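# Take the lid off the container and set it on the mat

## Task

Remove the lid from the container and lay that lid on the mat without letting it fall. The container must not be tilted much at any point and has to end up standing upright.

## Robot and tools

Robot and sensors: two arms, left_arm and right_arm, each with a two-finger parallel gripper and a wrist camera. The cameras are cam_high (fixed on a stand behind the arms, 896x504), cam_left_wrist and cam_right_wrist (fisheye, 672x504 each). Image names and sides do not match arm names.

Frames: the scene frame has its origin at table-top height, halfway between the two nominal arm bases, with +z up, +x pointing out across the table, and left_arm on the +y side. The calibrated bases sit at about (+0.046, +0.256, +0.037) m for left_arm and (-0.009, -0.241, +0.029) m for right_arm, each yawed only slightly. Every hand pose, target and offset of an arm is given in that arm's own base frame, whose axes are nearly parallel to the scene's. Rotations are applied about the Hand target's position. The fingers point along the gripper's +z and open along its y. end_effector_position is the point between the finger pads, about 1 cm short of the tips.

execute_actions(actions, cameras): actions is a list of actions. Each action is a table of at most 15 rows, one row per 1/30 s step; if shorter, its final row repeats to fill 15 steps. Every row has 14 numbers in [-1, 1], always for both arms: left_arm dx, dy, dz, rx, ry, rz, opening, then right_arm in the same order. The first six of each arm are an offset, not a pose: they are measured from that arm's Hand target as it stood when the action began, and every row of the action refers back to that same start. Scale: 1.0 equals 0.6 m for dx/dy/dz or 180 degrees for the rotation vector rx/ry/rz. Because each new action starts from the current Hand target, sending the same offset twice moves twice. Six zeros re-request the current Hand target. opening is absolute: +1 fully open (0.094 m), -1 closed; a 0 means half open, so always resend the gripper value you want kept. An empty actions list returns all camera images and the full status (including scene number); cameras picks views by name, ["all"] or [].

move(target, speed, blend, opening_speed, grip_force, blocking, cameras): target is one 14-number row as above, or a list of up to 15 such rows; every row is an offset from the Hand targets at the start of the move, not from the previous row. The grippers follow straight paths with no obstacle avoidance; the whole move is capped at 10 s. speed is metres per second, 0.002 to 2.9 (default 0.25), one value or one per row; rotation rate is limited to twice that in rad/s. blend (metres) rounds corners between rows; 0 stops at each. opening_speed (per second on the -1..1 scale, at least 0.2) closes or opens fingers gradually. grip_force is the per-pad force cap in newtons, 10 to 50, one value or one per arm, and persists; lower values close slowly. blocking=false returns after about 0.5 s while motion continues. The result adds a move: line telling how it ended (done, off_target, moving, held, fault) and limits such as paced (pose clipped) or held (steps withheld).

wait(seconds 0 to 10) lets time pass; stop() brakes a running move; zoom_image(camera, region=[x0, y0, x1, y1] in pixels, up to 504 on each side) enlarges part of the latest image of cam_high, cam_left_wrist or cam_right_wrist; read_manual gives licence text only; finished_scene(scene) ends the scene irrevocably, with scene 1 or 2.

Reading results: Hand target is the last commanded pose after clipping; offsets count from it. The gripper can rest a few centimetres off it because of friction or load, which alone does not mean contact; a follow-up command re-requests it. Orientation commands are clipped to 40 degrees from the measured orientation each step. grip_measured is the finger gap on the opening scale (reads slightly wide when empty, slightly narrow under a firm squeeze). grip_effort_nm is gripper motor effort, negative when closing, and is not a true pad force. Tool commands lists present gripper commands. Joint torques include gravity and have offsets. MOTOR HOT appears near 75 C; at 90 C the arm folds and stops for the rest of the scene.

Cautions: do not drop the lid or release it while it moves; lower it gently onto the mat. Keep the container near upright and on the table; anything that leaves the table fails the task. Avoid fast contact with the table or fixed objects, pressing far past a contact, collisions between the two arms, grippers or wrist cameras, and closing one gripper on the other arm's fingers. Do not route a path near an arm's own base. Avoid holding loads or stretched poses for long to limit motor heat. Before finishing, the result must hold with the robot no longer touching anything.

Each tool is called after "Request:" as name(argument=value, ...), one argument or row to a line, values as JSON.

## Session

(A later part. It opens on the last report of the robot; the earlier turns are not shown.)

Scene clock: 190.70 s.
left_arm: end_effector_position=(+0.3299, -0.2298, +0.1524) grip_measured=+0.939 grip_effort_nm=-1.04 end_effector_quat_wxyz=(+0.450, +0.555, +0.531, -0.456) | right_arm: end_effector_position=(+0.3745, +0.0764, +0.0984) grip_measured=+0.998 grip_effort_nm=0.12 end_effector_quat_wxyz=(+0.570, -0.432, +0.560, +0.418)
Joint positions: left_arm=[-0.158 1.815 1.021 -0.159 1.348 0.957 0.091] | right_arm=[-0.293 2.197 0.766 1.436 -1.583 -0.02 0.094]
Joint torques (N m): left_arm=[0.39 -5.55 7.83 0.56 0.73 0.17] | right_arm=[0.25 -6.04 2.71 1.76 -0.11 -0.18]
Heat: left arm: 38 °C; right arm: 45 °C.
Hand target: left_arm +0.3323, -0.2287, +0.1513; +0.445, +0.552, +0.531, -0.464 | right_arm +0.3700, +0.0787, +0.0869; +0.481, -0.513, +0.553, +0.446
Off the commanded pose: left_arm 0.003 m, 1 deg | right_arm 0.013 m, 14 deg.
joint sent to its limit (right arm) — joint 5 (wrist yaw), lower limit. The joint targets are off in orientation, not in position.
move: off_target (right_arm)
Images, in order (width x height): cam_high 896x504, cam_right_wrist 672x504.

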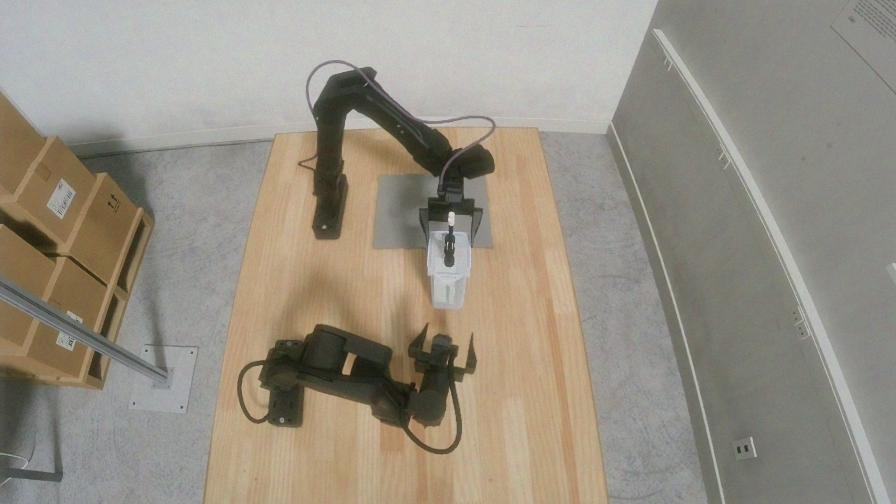

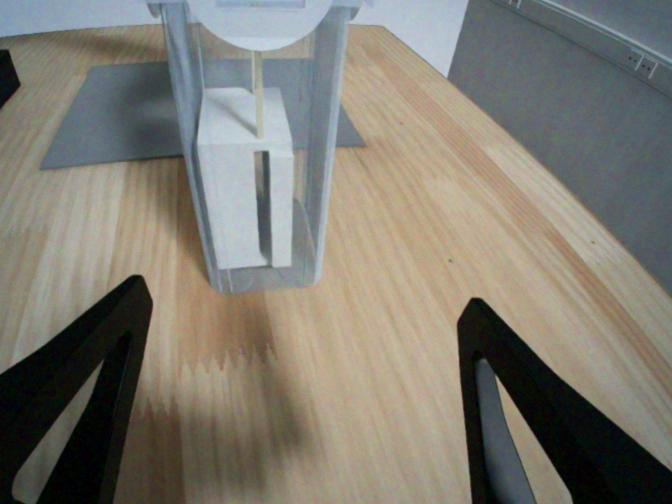

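Request:
move(
  target=[0.0,0.0,0.0,0,0,0,0.72, 0.01,0.15,-0.045,0,0,0, 1],
  speed=0.1,
  cameras=["cam_right_wrist", "cam_left_wrist"],
)

Scene clock: 195.90 s.
left_arm: end_effector_position=(+0.3298, -0.2298, +0.1524) grip_measured=+0.939 grip_effort_nm=-1.04 end_effector_quat_wxyz=(+0.450, +0.555, +0.531, -0.456) | right_arm: end_effector_position=(+0.3727, +0.1656, +0.0454) grip_measured=+0.998 grip_effort_nm=0.12 end_effector_quat_wxyz=(+0.473, -0.500, +0.571, +0.448)
Joint positions: left_arm=[-0.158 1.815 1.021 -0.16 1.348 0.957 0.091] | right_arm=[-0.036 2.187 1.059 -0.083 -1.409 -1.168 0.094]
Joint velocities: left_arm=[0.002 -0.027 0.007 -0.154 -0.095 -0.022 0] | right_arm=[within noise]
Joint torques (N m): left_arm=[0.39 -5.56 7.83 0.56 0.73 0.16] | right_arm=[0.64 -11.41 6.28 0.88 -0.8 -0.16]
Heat: left arm: 37 °C; right arm: 44 °C.
Hand target: left_arm +0.3323, -0.2287, +0.1514; +0.445, +0.552, +0.531, -0.464 | right_arm +0.3760, +0.1687, +0.0599; +0.481, -0.513, +0.553, +0.446
Off the commanded pose: left_arm 0.003 m, 1 deg | right_arm 0.015 m, 3 deg.
move: off_target (right_arm)
Images, in order (width x height): cam_left_wrist 672x504, cam_right_wrist 672x504.

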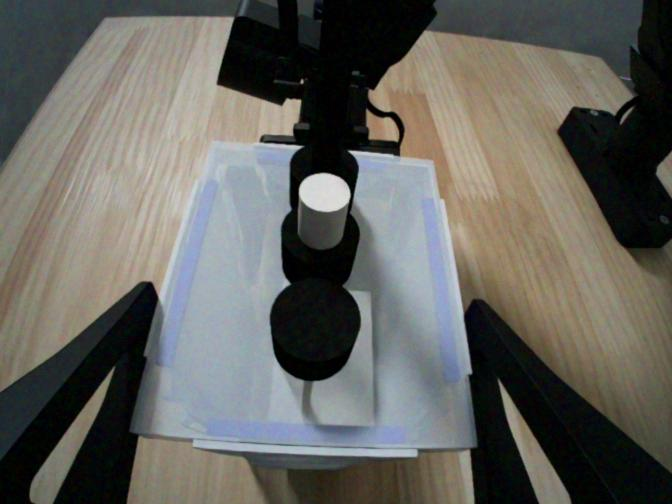

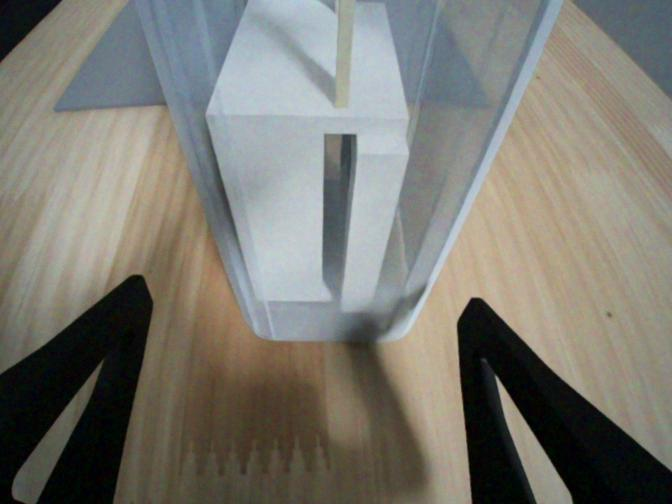

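Request:
move(
  target=[0.0,0.0,0.0,0,0,0,0.72, 0.018,0.035,0.0,0,0,0, 1],
  speed=0.06,
  cameras=["cam_right_wrist"],
)

Scene clock: 197.73 s.
left_arm: end_effector_position=(+0.3296, -0.2298, +0.1524) grip_measured=+0.939 grip_effort_nm=-1.04 end_effector_quat_wxyz=(+0.449, +0.554, +0.531, -0.456) | right_arm: end_effector_position=(+0.3898, +0.1876, +0.0563) grip_measured=+0.998 grip_effort_nm=0.12 end_effector_quat_wxyz=(+0.479, -0.512, +0.559, +0.442)
Joint positions: left_arm=[-0.158 1.815 1.021 -0.162 1.349 0.957 0.091] | right_arm=[0.024 2.187 1.072 0.162 -1.387 -0.942 0.094]
Joint torques (N m): left_arm=[0.39 -5.55 7.84 0.57 0.72 0.16] | right_arm=[0.4 -10.4 4.29 1.46 -0.67 0.12]
Heat: left arm: 37 °C; right arm: 44 °C.
Hand target: left_arm +0.3323, -0.2287, +0.1513; +0.445, +0.552, +0.531, -0.464 | right_arm +0.3868, +0.1897, +0.0599; +0.481, -0.513, +0.553, +0.446
Off the commanded pose: left_arm 0.003 m, 1 deg | right_arm 0.005 m, 1 deg.
move: done
Images, in order (width x height): cam_right_wrist 672x504.

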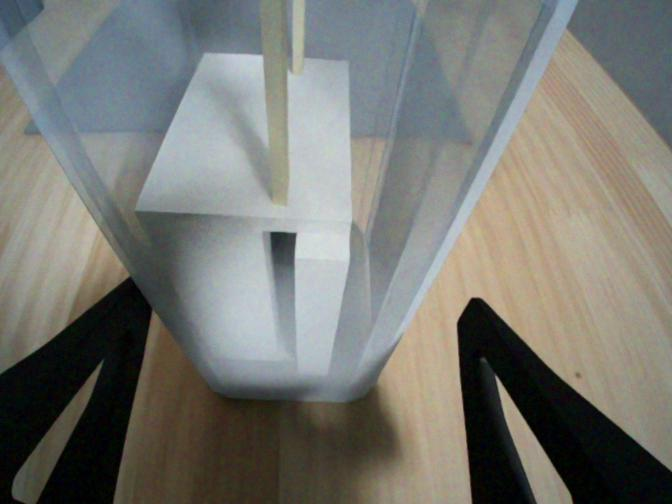

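Request:
move(
  target=[0.0,0.0,0.0,0,0,0,0.72, -0.014,-0.01,0.0,0,0,0, 1],
  speed=0.06,
  cameras=["cam_right_wrist"],
)

Scene clock: 199.00 s.
left_arm: end_effector_position=(+0.3295, -0.2298, +0.1524) grip_measured=+0.939 grip_effort_nm=-1.04 end_effector_quat_wxyz=(+0.450, +0.555, +0.531, -0.456) | right_arm: end_effector_position=(+0.3820, +0.1874, +0.0504) grip_measured=+0.998 grip_effort_nm=0.12 end_effector_quat_wxyz=(+0.476, -0.514, +0.559, +0.444)
Joint positions: left_arm=[-0.158 1.815 1.021 -0.162 1.35 0.96 0.091] | right_arm=[0.024 2.187 1.051 0.142 -1.387 -0.979 0.094]
Joint torques (N m): left_arm=[0.39 -5.55 7.86 0.57 0.72 0.16] | right_arm=[-0.85 -11.69 3.88 1.11 -0.8 -0.1]
Heat: left arm: 37 °C; right arm: 43 °C.
Hand target: left_arm +0.3323, -0.2287, +0.1513; +0.445, +0.552, +0.531, -0.464 | right_arm +0.3784, +0.1837, +0.0599; +0.481, -0.513, +0.553, +0.446
Off the commanded pose: left_arm 0.003 m, 1 deg | right_arm 0.011 m, 1 deg.
move: off_target (right_arm)
Images, in order (width x height): cam_right_wrist 672x504.

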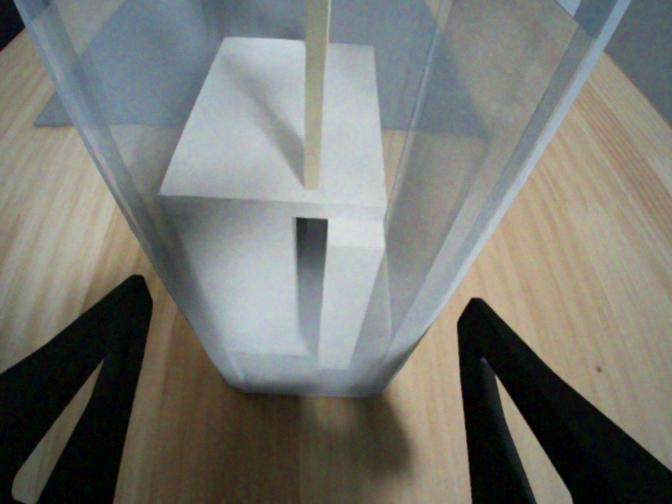

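Request:
move(
  target=[0.0,0.0,0.0,0,0,0,0.72, 0.006,0.052,0.0,0,0,0, 1],
  speed=0.06,
  cameras=["cam_right_wrist","cam_left_wrist"],
)

Scene clock: 200.73 s.
left_arm: end_effector_position=(+0.3296, -0.2286, +0.1524) grip_measured=+0.939 grip_effort_nm=-1.04 end_effector_quat_wxyz=(+0.449, +0.553, +0.532, -0.457) | right_arm: end_effector_position=(+0.3877, +0.2104, +0.0572) grip_measured=+0.998 grip_effort_nm=0.12 end_effector_quat_wxyz=(+0.482, -0.510, +0.559, +0.441)
Joint positions: left_arm=[-0.155 1.815 1.021 -0.167 1.351 0.96 0.091] | right_arm=[0.085 2.187 0.997 0.489 -1.343 -0.687 0.094]
Joint torques (N m): left_arm=[0.14 -5.52 7.92 0.58 0.7 0.16] | right_arm=[0.94 -10.39 3.89 1.66 -0.53 0.06]
Heat: left arm: 37 °C; right arm: 43 °C.
Hand target: left_arm +0.3324, -0.2287, +0.1513; +0.445, +0.552, +0.531, -0.464 | right_arm +0.3820, +0.2149, +0.0598; +0.481, -0.513, +0.553, +0.446
Off the commanded pose: left_arm 0.003 m, 1 deg | right_arm 0.008 m, 1 deg.
move: done
Images, in order (width x height): cam_left_wrist 672x504, cam_right_wrist 672x504.

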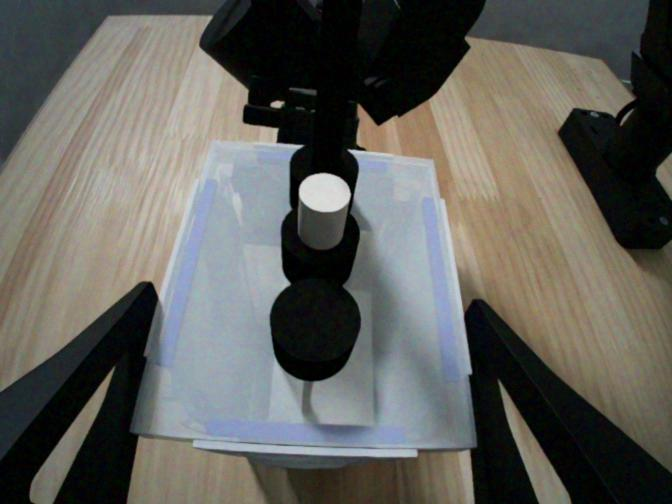

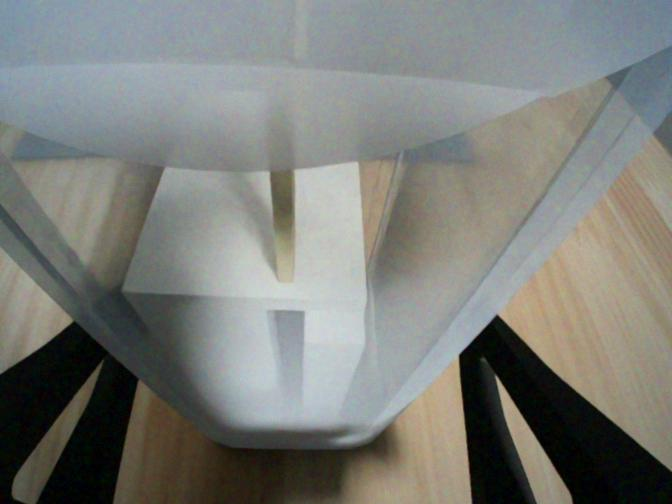

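Request:
move(
  target=[0.0,0.0,0.0,0,0,0,0.72, 0.0,0.0,0.0,0,0,0, 0.3],
  opening_speed=0.3,
  grip_force=[50, 30],
  cameras=["cam_right_wrist","cam_left_wrist"],
)

Scene clock: 203.47 s.
left_arm: end_effector_position=(+0.3303, -0.2277, +0.1523) grip_measured=+0.939 grip_effort_nm=-1.04 end_effector_quat_wxyz=(+0.450, +0.553, +0.533, -0.456) | right_arm: end_effector_position=(+0.3848, +0.2117, +0.0570) grip_measured=+0.695 grip_effort_nm=-0.65 end_effector_quat_wxyz=(+0.480, -0.510, +0.557, +0.446)
Joint positions: left_arm=[-0.152 1.815 1.021 -0.167 1.351 0.961 0.091] | right_arm=[0.088 2.187 0.993 0.488 -1.35 -0.687 0.08]
Joint torques (N m): left_arm=[-0.09 -5.5 7.94 0.59 0.7 0.16] | right_arm=[0.62 -10.44 4.3 1.62 -0.48 0.08]
Heat: left arm: 37 °C; right arm: 43 °C.
Hand target: left_arm +0.3323, -0.2287, +0.1513; +0.445, +0.552, +0.531, -0.464 | right_arm +0.3819, +0.2148, +0.0598; +0.481, -0.514, +0.553, +0.446
Off the commanded pose: left_arm 0.003 m, 1 deg | right_arm 0.005 m, 1 deg.
grip_force (N): 50, 30
move: done
Images, in order (width x height): cam_left_wrist 672x504, cam_right_wrist 672x504.

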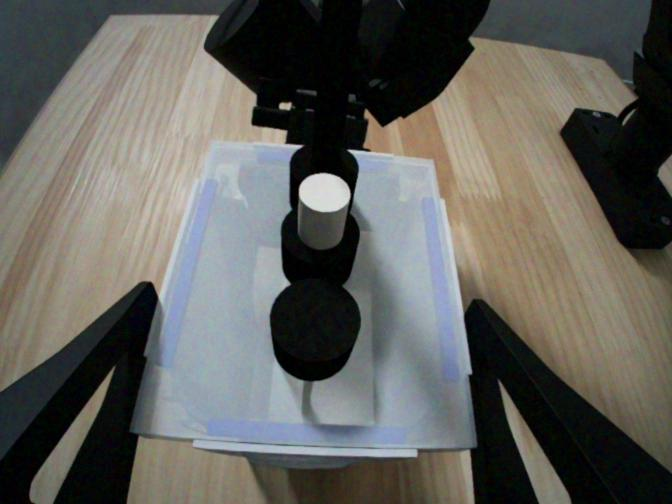

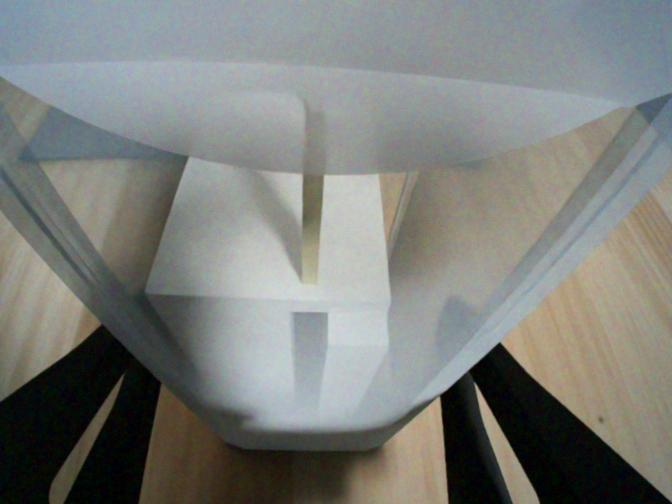

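Request:
move(
  target=[0.0,0.0,0.05,0,0,0,0.72, 0.0,0.0,0.0,0,0,0, 0.3],
  grip_force=50,
  speed=0.05,
  cameras=["cam_right_wrist","cam_left_wrist"],
)

Scene clock: 204.97 s.
left_arm: end_effector_position=(+0.3318, -0.2268, +0.1544) grip_measured=+0.939 grip_effort_nm=-1.04 end_effector_quat_wxyz=(+0.436, +0.550, +0.549, -0.453) | right_arm: end_effector_position=(+0.3833, +0.2119, +0.0578) grip_measured=+0.681 grip_effort_nm=-1.02 end_effector_quat_wxyz=(+0.475, -0.506, +0.559, +0.454)
Joint positions: left_arm=[-0.152 1.809 1.059 -0.27 1.323 0.987 0.091] | right_arm=[0.088 2.187 0.993 0.485 -1.359 -0.671 0.079]
Joint torques (N m): left_arm=[-0.09 -9.48 9.48 0.51 1.02 -0.23] | right_arm=[0.66 -10.36 4.3 1.65 -0.37 -0.12]
Heat: left arm: 37 °C; right arm: 43 °C.
Hand target: left_arm +0.3323, -0.2288, +0.1813; +0.445, +0.552, +0.531, -0.464 | right_arm +0.3820, +0.2148, +0.0598; +0.481, -0.514, +0.553, +0.446
Off the commanded pose: left_arm 0.027 m, 3 deg | right_arm 0.004 m, 2 deg.
move: off_target (left_arm)
Images, in order (width x height): cam_left_wrist 672x504, cam_right_wrist 672x504.

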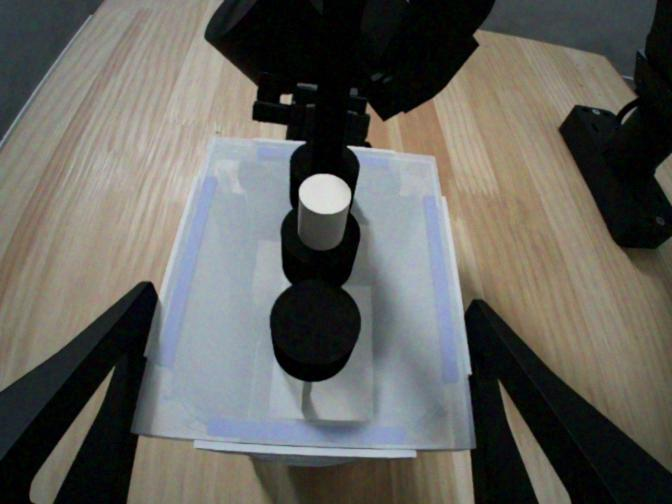

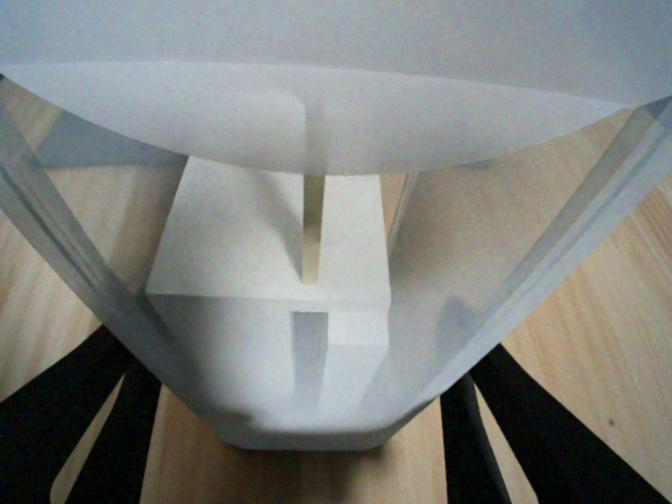

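Request:
move(
  target=[0.0,0.0,0.06,0,0,0,0.72, 0.0,0.0,-0.01,0,0,0, 0.3],
  speed=0.05,
  cameras=["cam_right_wrist","cam_left_wrist"],
)

Scene clock: 210.17 s.
left_arm: end_effector_position=(+0.3319, -0.2255, +0.1634) grip_measured=+0.939 grip_effort_nm=-1.04 end_effector_quat_wxyz=(+0.412, +0.556, +0.576, -0.435) | right_arm: end_effector_position=(+0.3813, +0.2143, +0.0633) grip_measured=+0.680 grip_effort_nm=-1.01 end_effector_quat_wxyz=(+0.472, -0.501, +0.554, +0.468)
Joint positions: left_arm=[-0.159 1.778 1.13 -0.453 1.248 1.035 0.091] | right_arm=[0.092 2.187 0.993 0.519 -1.383 -0.622 0.079]
Joint torques (N m): left_arm=[0.51 -10.67 11.67 0.55 1.81 -0.45] | right_arm=[0.32 -8.77 3.85 1.66 -0.1 -0.6]
Heat: left arm: 36 °C; right arm: 43 °C.
Hand target: left_arm +0.3323, -0.2287, +0.2173; +0.445, +0.552, +0.531, -0.464 | right_arm +0.3819, +0.2149, +0.0538; +0.481, -0.514, +0.553, +0.446
Off the commanded pose: left_arm 0.054 m, 7 deg | right_arm 0.010 m, 3 deg.
move: off_target (left_arm, right_arm)
Images, in order (width x height): cam_left_wrist 672x504, cam_right_wrist 672x504.

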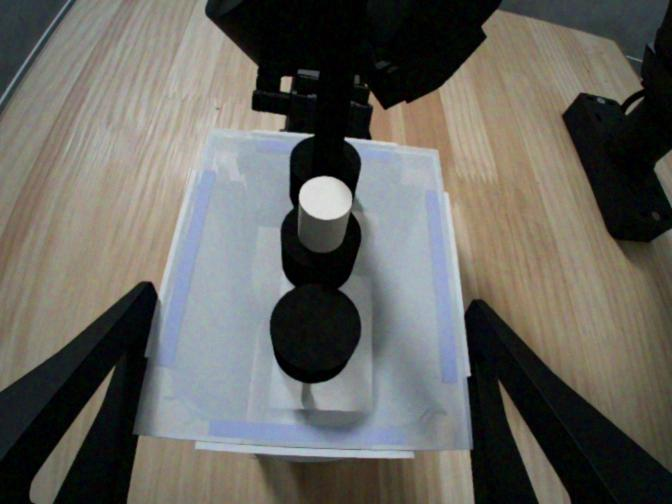

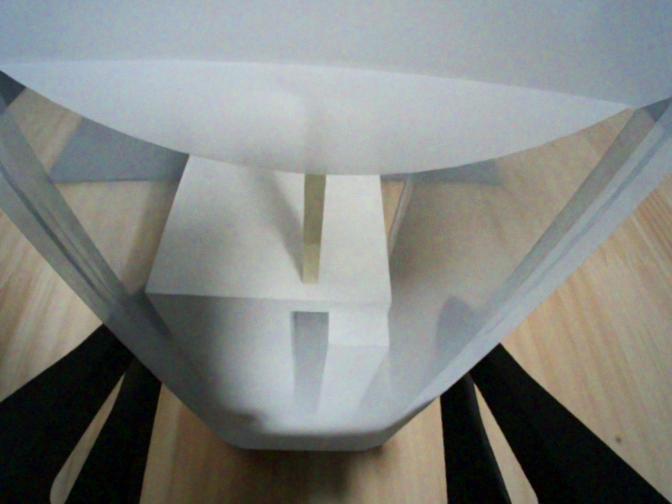

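Request:
move(
  target=[0.0,0.0,-0.11,0,0,0,0.72, 0.0,0.0,0.01,0,0,0, 0.3],
  speed=0.05,
  cameras=["cam_right_wrist","cam_left_wrist"],
)

Request:
zoom_image(
  camera="cam_left_wrist",
  region=[120, 120, 500, 480],
)

Scene clock: 212.37 s.
left_arm: end_effector_position=(+0.3343, -0.2274, +0.1534) grip_measured=+0.939 grip_effort_nm=-1.04 end_effector_quat_wxyz=(+0.440, +0.557, +0.539, -0.453) | right_arm: end_effector_position=(+0.3862, +0.2127, +0.0573) grip_measured=+0.680 grip_effort_nm=-1.01 end_effector_quat_wxyz=(+0.480, -0.509, +0.560, +0.445)
Joint positions: left_arm=[-0.151 1.833 1.084 -0.299 1.334 1.037 0.091] | right_arm=[0.091 2.187 0.993 0.503 -1.342 -0.669 0.079]
Joint torques (N m): left_arm=[-0.1 -6.31 4.9 1.1 0.91 -0.15] | right_arm=[0.42 -10.35 4.22 1.54 -0.54 -0.13]
Heat: left arm: 36 °C; right arm: 43 °C.
Hand target: left_arm +0.3323, -0.2287, +0.1513; +0.445, +0.552, +0.531, -0.464 | right_arm +0.3819, +0.2149, +0.0598; +0.481, -0.514, +0.553, +0.446
Off the commanded pose: left_arm 0.003 m, 2 deg | right_arm 0.005 m, 1 deg.
move: done
Images, in order (width x height): cam_left_wrist 672x504, cam_right_wrist 672x504.

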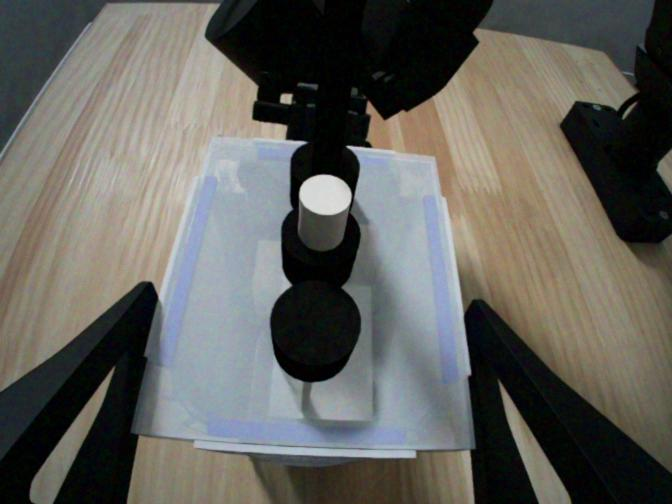

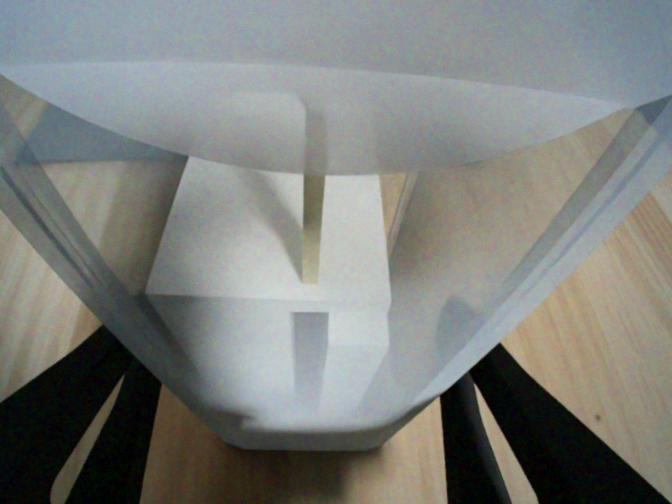

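Scaled by 1.326 from the camera's 672x504 image, which has a finer 960x720 frame.

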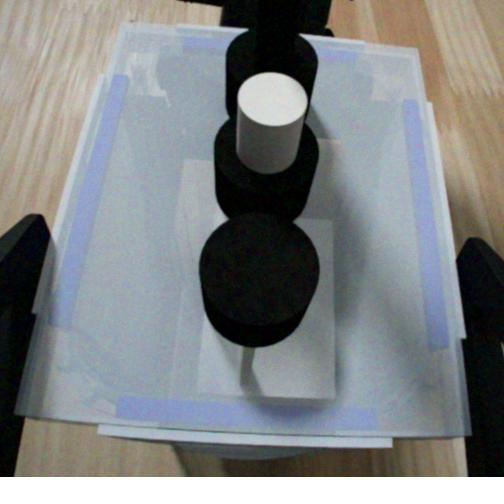

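Request:
zoom_image(
  camera="cam_right_wrist",
  region=[0, 0, 504, 300],
)

Scaled by 1.000.

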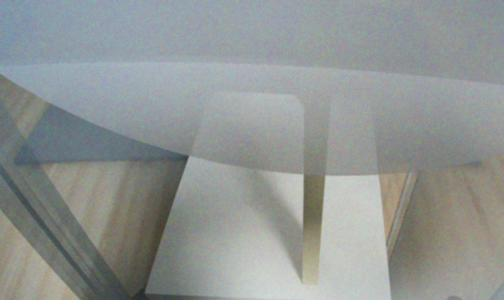

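Request:
move(
  target=[0.0,0.0,0.1,-0.03,0,0,0.72, 0.0,0.0,-0.06,0,0,0, 0.3],
  speed=0.05,
  cameras=["cam_right_wrist","cam_left_wrist"],
)

Scene clock: 217.13 s.
left_arm: end_effector_position=(+0.3364, -0.2277, +0.1568) grip_measured=+0.939 grip_effort_nm=-1.04 end_effector_quat_wxyz=(+0.435, +0.552, +0.553, -0.447) | right_arm: end_effector_position=(+0.3872, +0.2128, +0.0554) grip_measured=+0.680 grip_effort_nm=-1.01 end_effector_quat_wxyz=(+0.485, -0.504, +0.548, +0.458)
Joint positions: left_arm=[-0.155 1.812 1.084 -0.288 1.307 0.986 0.091] | right_arm=[0.088 2.23 0.993 0.628 -1.379 -0.588 0.079]
Joint torques (N m): left_arm=[0.76 -11.38 9.51 0.97 2.03 -0.97] | right_arm=[0.53 -5.12 3.37 1.63 -0.12 -0.98]
Heat: left arm: 37 °C; right arm: 43 °C.
Hand target: left_arm +0.3323, -0.2287, +0.2113; +0.471, +0.531, +0.508, -0.488 | right_arm +0.3820, +0.2148, +0.0238; +0.481, -0.514, +0.553, +0.446
Off the commanded pose: left_arm 0.055 m, 8 deg | right_arm 0.032 m, 2 deg.
move: off_target (left_arm, right_arm)
Images, in order (width x height): cam_left_wrist 672x504, cam_right_wrist 672x504.

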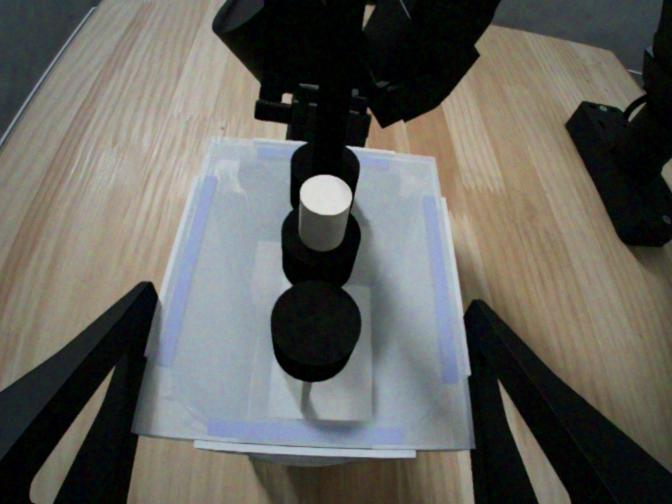

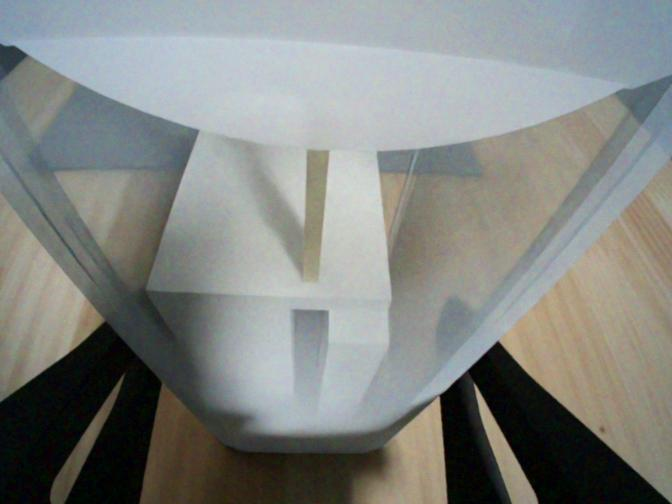

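Request:
move(
  target=[0.0,0.0,0.05,-0.02,0,0,0.72, 0.0,0.0,-0.03,0,0,0, 0.3],
  speed=0.04,
  cameras=["cam_right_wrist","cam_left_wrist"],
)

Scene clock: 219.03 s.
left_arm: end_effector_position=(+0.3373, -0.2282, +0.1589) grip_measured=+0.939 grip_effort_nm=-1.04 end_effector_quat_wxyz=(+0.433, +0.552, +0.560, -0.441) | right_arm: end_effector_position=(+0.3890, +0.2138, +0.0544) grip_measured=+0.679 grip_effort_nm=-1.02 end_effector_quat_wxyz=(+0.493, -0.502, +0.535, +0.468)
Joint positions: left_arm=[-0.159 1.797 1.084 -0.287 1.285 0.965 0.091] | right_arm=[0.088 2.277 0.993 0.795 -1.406 -0.478 0.079]
Joint torques (N m): left_arm=[1.39 -12.63 12.12 1.01 2.73 -1.37] | right_arm=[0.43 -3.64 2.07 1.55 0.18 -1.54]
Heat: left arm: 37 °C; right arm: 43 °C.
Hand target: left_arm +0.3322, -0.2288, +0.2412; +0.487, +0.516, +0.493, -0.504 | right_arm +0.3820, +0.2148, +0.0059; +0.481, -0.514, +0.553, +0.446
Off the commanded pose: left_arm 0.082 m, 13 deg | right_arm 0.049 m, 4 deg.
move: off_target (left_arm, right_arm)
Images, in order (width x height): cam_left_wrist 672x504, cam_right_wrist 672x504.

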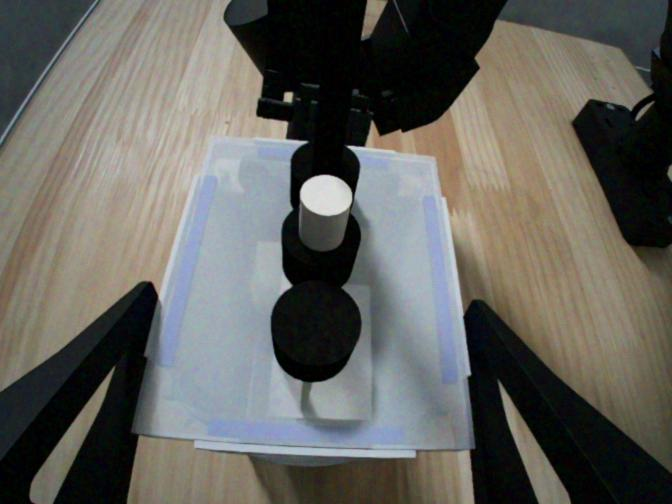

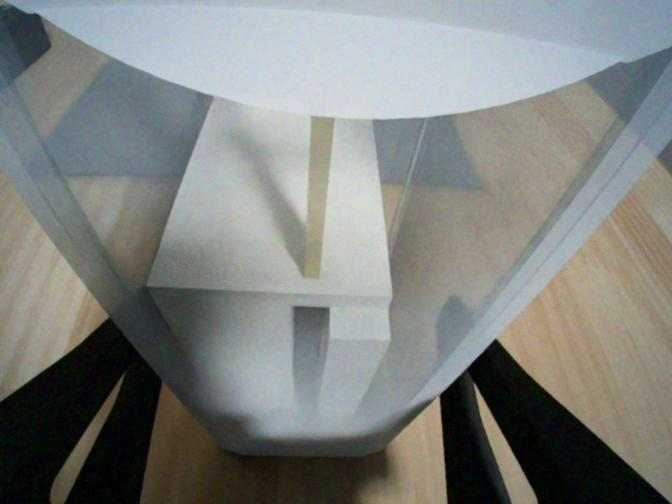

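Request:
move(
  target=[0.0,0.0,0.12,-0.02,0,0,0.72, 0.0,0.0,-0.08,0,0,0, 0.3],
  speed=0.05,
  cameras=["cam_right_wrist","cam_left_wrist"],
)

Scene clock: 222.30 s.
left_arm: end_effector_position=(+0.3404, -0.2267, +0.1658) grip_measured=+0.938 grip_effort_nm=-1.04 end_effector_quat_wxyz=(+0.416, +0.565, +0.584, -0.407) | right_arm: end_effector_position=(+0.3941, +0.2198, +0.0474) grip_measured=+0.675 grip_effort_nm=-1.01 end_effector_quat_wxyz=(+0.517, -0.501, +0.501, +0.481)
Joint positions: left_arm=[-0.168 1.765 1.148 -0.434 1.191 1.013 0.091] | right_arm=[0.099 2.467 1.034 1.415 -1.435 -0.054 0.079]
Joint torques (N m): left_arm=[2.7 -16.21 17.76 0.8 4.01 -2.11] | right_arm=[-0.75 1.22 0.03 0.95 0.35 -2.79]
Heat: left arm: 38 °C; right arm: 42 °C.
Hand target: left_arm +0.3322, -0.2288, +0.3134; +0.503, +0.500, +0.476, -0.519 | right_arm +0.3821, +0.2148, -0.0422; +0.481, -0.514, +0.553, +0.446
Off the commanded pose: left_arm 0.148 m, 22 deg | right_arm 0.090 m, 8 deg.
move: off_target (left_arm, right_arm)
Images, in order (width x height): cam_left_wrist 672x504, cam_right_wrist 672x504.

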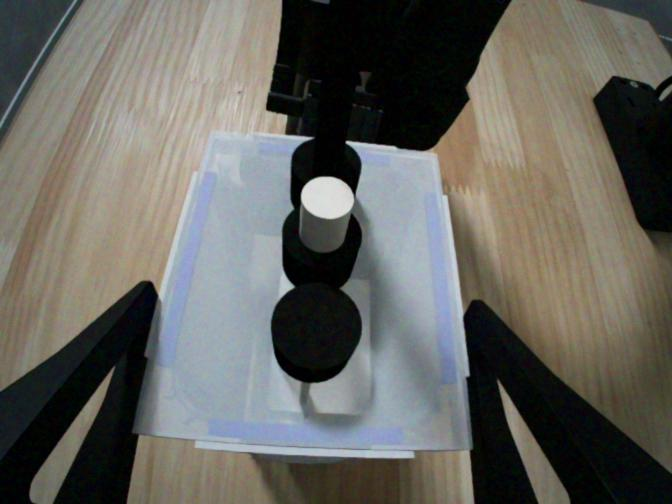

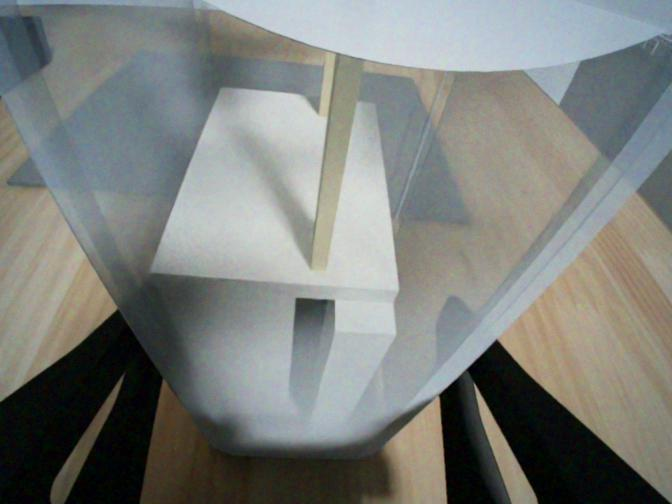

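Request:
move(
  target=[0.0,0.0,-0.265,0.07,0,0,0.72, 0.0,0.0,0.155,0,0,0, 0.3],
  speed=0.08,
  cameras=["cam_right_wrist","cam_left_wrist","cam_high"],
)

Scene clock: 225.40 s.
left_arm: end_effector_position=(+0.3341, -0.2270, +0.1535) grip_measured=+0.938 grip_effort_nm=-1.04 end_effector_quat_wxyz=(+0.437, +0.557, +0.541, -0.454) | right_arm: end_effector_position=(+0.3853, +0.2134, +0.0538) grip_measured=+0.675 grip_effort_nm=-1.01 end_effector_quat_wxyz=(+0.496, -0.511, +0.542, +0.446)
Joint positions: left_arm=[-0.151 1.834 1.091 -0.319 1.333 1.046 0.091] | right_arm=[0.091 2.231 0.966 0.695 -1.365 -0.584 0.079]
Joint torques (N m): left_arm=[-0.16 -6.76 5.04 1.11 0.93 -0.19] | right_arm=[0.44 -10.67 4.12 1 -0.26 -0.4]
Heat: left arm: 38 °C; right arm: 42 °C.
Hand target: left_arm +0.3322, -0.2288, +0.1544; +0.445, +0.552, +0.531, -0.464 | right_arm +0.3821, +0.2148, +0.0509; +0.481, -0.514, +0.553, +0.446
Off the commanded pose: left_arm 0.003 m, 2 deg | right_arm 0.005 m, 2 deg.
move: done

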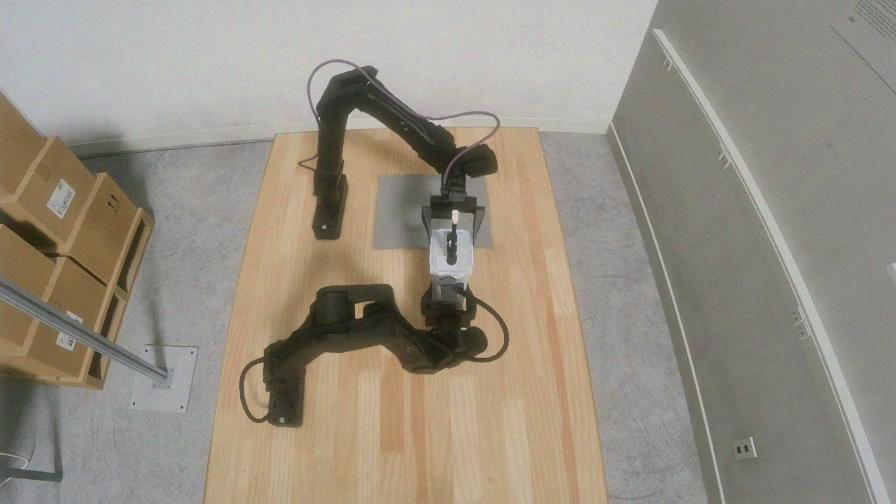

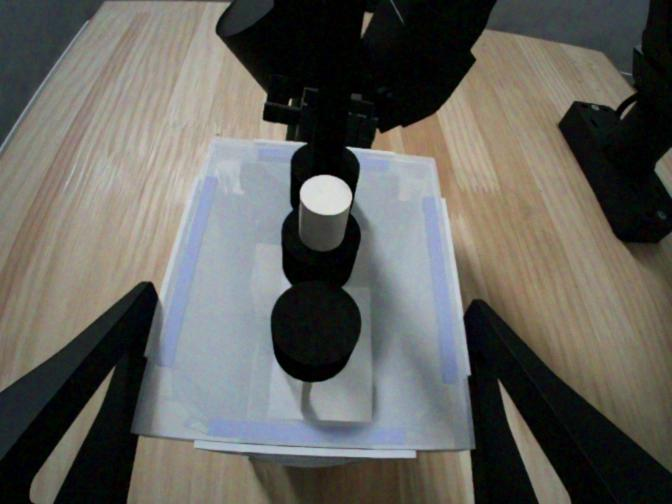

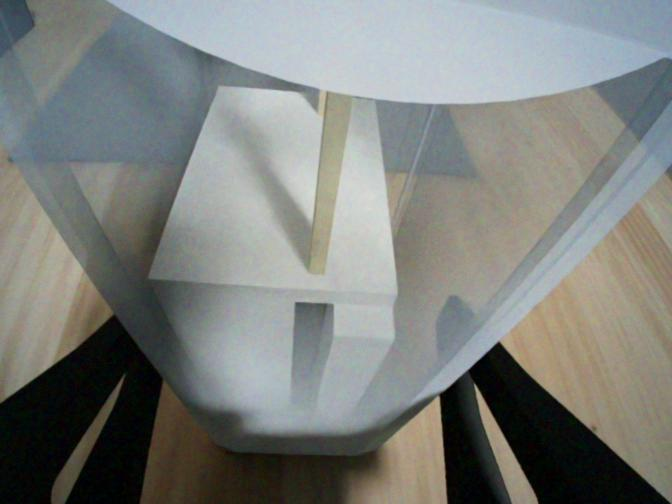

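Request:
move(
  target=[
    [0,0,0,0,0,0,0.72, 0,0,0,0,0,0, 1],
    [0,0,0,0,0,0,0.72, 0,-0.2,0.017,0,0,0, 1],
    [0,0,0,0,0,0,0.72, 0.003,-0.22,0.155,0.0723,0.4956,-0.0353, 0.17],
  ],
  speed=0.12,
  cameras=["cam_right_wrist","cam_left_wrist","cam_high"],
)

Scene clock: 237.40 s.
left_arm: end_effector_position=(+0.3386, -0.2278, +0.1535) grip_measured=+0.938 grip_effort_nm=-1.04 end_effector_quat_wxyz=(+0.441, +0.556, +0.543, -0.448) | right_arm: end_effector_position=(+0.3829, +0.0872, +0.1201) grip_measured=+0.998 grip_effort_nm=0.10 end_effector_quat_wxyz=(+0.090, +0.001, +0.746, +0.659)
Joint positions: left_arm=[-0.152 1.834 1.086 -0.268 1.323 1.006 0.091] | right_arm=[-0.25 2.311 1.564 -1.592 -1.411 -0.91 0.094]
Joint torques (N m): left_arm=[-0.06 -7.13 4.53 0.99 1.02 -0.02] | right_arm=[-0.66 -13.68 3.69 -0.43 -0.72 -0.02]
Heat: left arm: 37 °C; right arm: 43 °C.
Hand target: left_arm +0.3322, -0.2287, +0.1543; +0.445, +0.552, +0.531, -0.464 | right_arm +0.3836, +0.0841, +0.1349; +0.081, -0.036, +0.713, +0.696 (not the last commanded pose)
Tool commands: left_gripper/opening=+0.72 right_gripper/opening=+1.0
Off the commanded pose: left_arm 0.007 m, 2 deg | right_arm 0.024 m, 11 deg.
joint read past its limit (right arm) — joint 4 (wrist pitch), lower limit.
joint sent to its limit (right arm) — joint 4 (wrist pitch), lower limit.
move: off_target (right_arm; path cut at 10 s); path passed 2 of 3 targets; target 3's new opening was not sent

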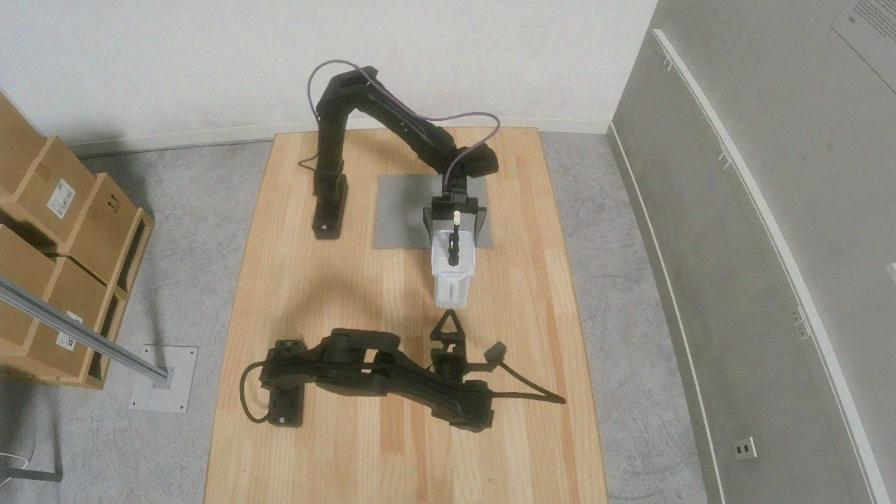

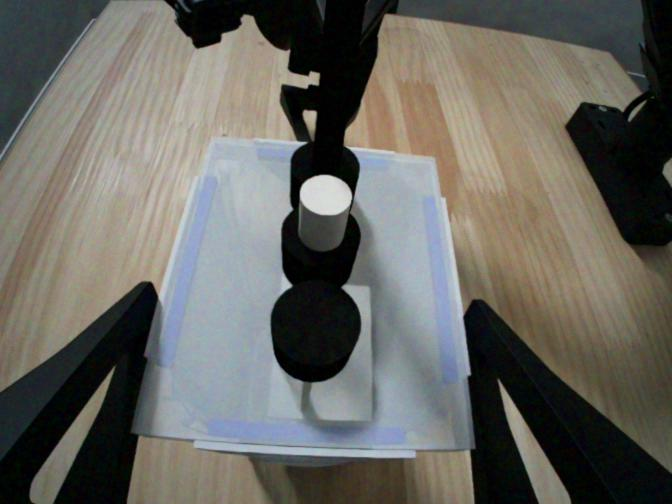

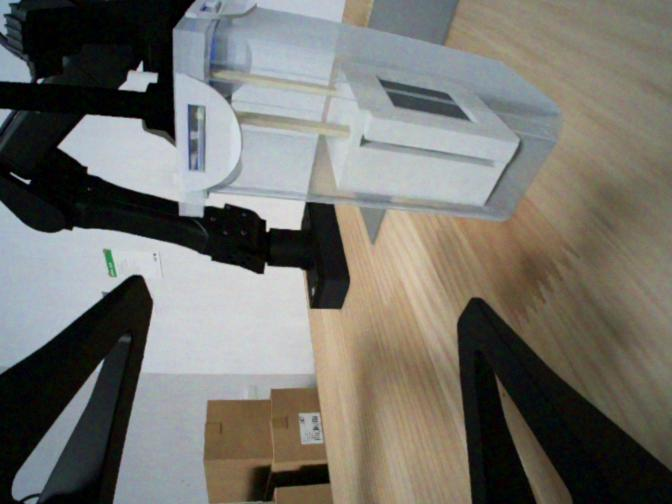

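Request:
move(
  target=[0,0,0,0,0,0,0.72, 0.0,0.02,0.03,0.0097,0.0523,-0.0036, 0.17],
  speed=0.12,
  cameras=["cam_right_wrist"],
)

Scene clock: 239.27 s.
left_arm: end_effector_position=(+0.3386, -0.2278, +0.1535) grip_measured=+0.938 grip_effort_nm=-1.04 end_effector_quat_wxyz=(+0.441, +0.556, +0.543, -0.448) | right_arm: end_effector_position=(+0.3851, +0.0934, +0.1383) grip_measured=+0.172 grip_effort_nm=-0.09 end_effector_quat_wxyz=(+0.041, +0.069, +0.734, +0.675)
Joint positions: left_arm=[-0.152 1.834 1.086 -0.268 1.323 1.006 0.091] | right_arm=[-0.234 2.27 1.557 -1.592 -1.454 -0.705 0.055]
Joint torques (N m): left_arm=[-0.06 -7.13 4.55 0.98 1.02 -0.02] | right_arm=[0.57 -13.52 3.75 -0.39 -0.79 -0.04]
Heat: left arm: 37 °C; right arm: 43 °C.
Hand target: left_arm +0.3322, -0.2287, +0.1543; +0.445, +0.552, +0.531, -0.464 | right_arm +0.3836, +0.0961, +0.1529; +0.027, +0.026, +0.707, +0.706
Off the commanded pose: left_arm 0.007 m, 2 deg | right_arm 0.015 m, 7 deg.
joint read past its limit (right arm) — joint 4 (wrist pitch), lower limit.
joint sent to its limit (right arm) — joint 4 (wrist pitch), lower limit. The joint targets are off in orientation, not in position.
move: off_target (right_arm)
Images, in order (width x height): cam_right_wrist 672x504.

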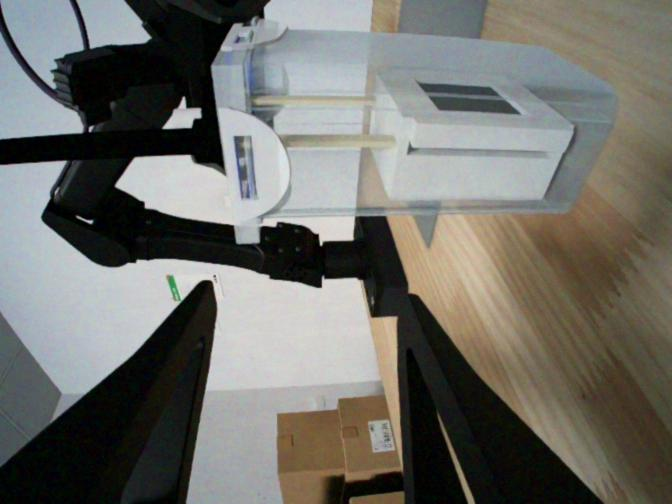

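Request:
zoom_image(
  camera="cam_right_wrist",
  region=[180, 0, 340, 260],
)

Scaled by 1.938 from the camera's 672x504 image, which has a finer 960x720 frame.

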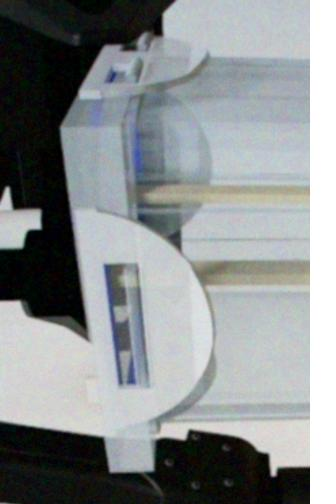

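Request:
move(
  target=[0,0,0,0,0,0,0.72, 0.003,0.055,0.038,0,0,0, 0.17],
  speed=0.08,
  cameras=["cam_right_wrist","cam_high"],
)

Request:
zoom_image(
  camera="cam_high",
  region=[380, 180, 540, 340],
)

Scene clock: 242.20 s.
left_arm: end_effector_position=(+0.3386, -0.2278, +0.1535) grip_measured=+0.938 grip_effort_nm=-1.04 end_effector_quat_wxyz=(+0.441, +0.556, +0.543, -0.448) | right_arm: end_effector_position=(+0.3813, +0.1278, +0.1548) grip_measured=+0.172 grip_effort_nm=-0.09 end_effector_quat_wxyz=(+0.012, +0.063, +0.720, +0.691)
Joint positions: left_arm=[-0.152 1.834 1.086 -0.268 1.323 1.006 0.091] | right_arm=[-0.143 2.244 1.557 -1.592 -1.512 -0.641 0.055]
Joint torques (N m): left_arm=[-0.06 -7.13 4.55 0.99 1.02 -0.02] | right_arm=[0.43 -13.37 6.72 -0.32 -0.76 -0.03]
Heat: left arm: 37 °C; right arm: 43 °C.
Hand target: left_arm +0.3322, -0.2287, +0.1543; +0.445, +0.552, +0.531, -0.464 | right_arm +0.3854, +0.1291, +0.1757; +0.027, +0.026, +0.707, +0.706
Off the commanded pose: left_arm 0.007 m, 2 deg | right_arm 0.021 m, 5 deg.
joint read past its limit (right arm) — joint 4 (wrist pitch), lower limit.
joint sent to its limit (right arm) — joint 4 (wrist pitch), lower limit. The joint targets are off in orientation, not in position.
move: off_target (right_arm)
Images, in order (width x height): cam_high 896x504, cam_right_wrist 672x504.

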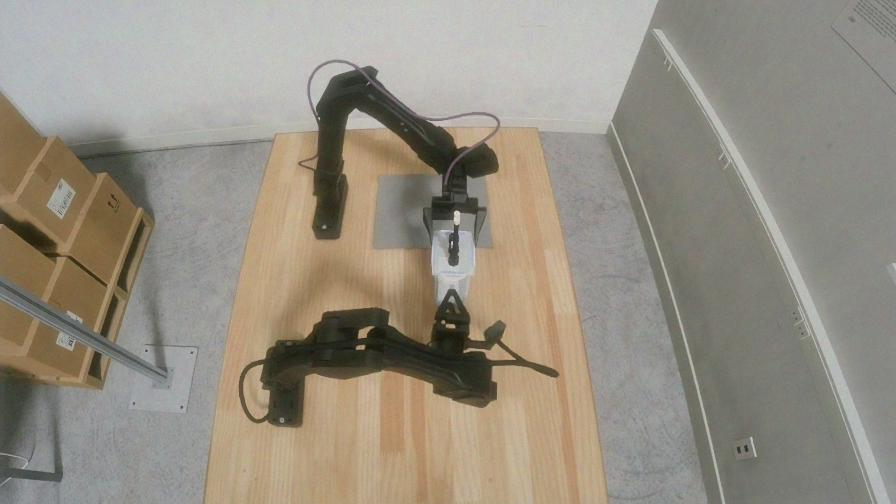

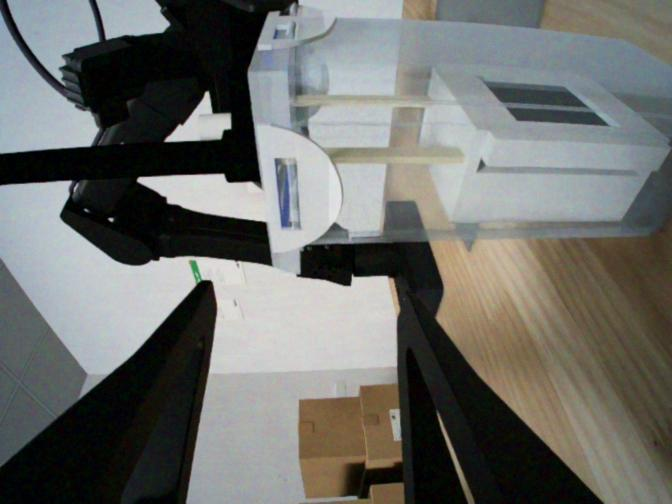

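Scaled by 3.150 from the camera's 896x504 image, which has a finer 1280x720 frame.

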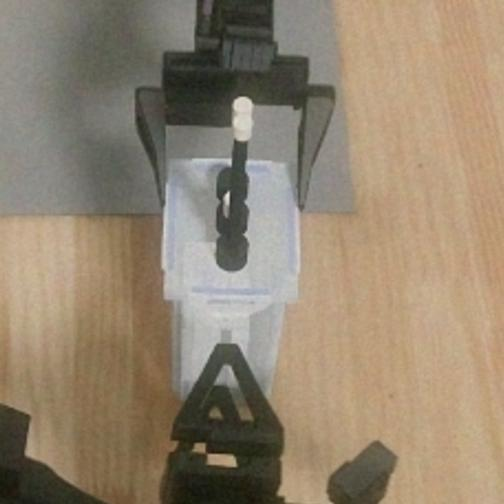

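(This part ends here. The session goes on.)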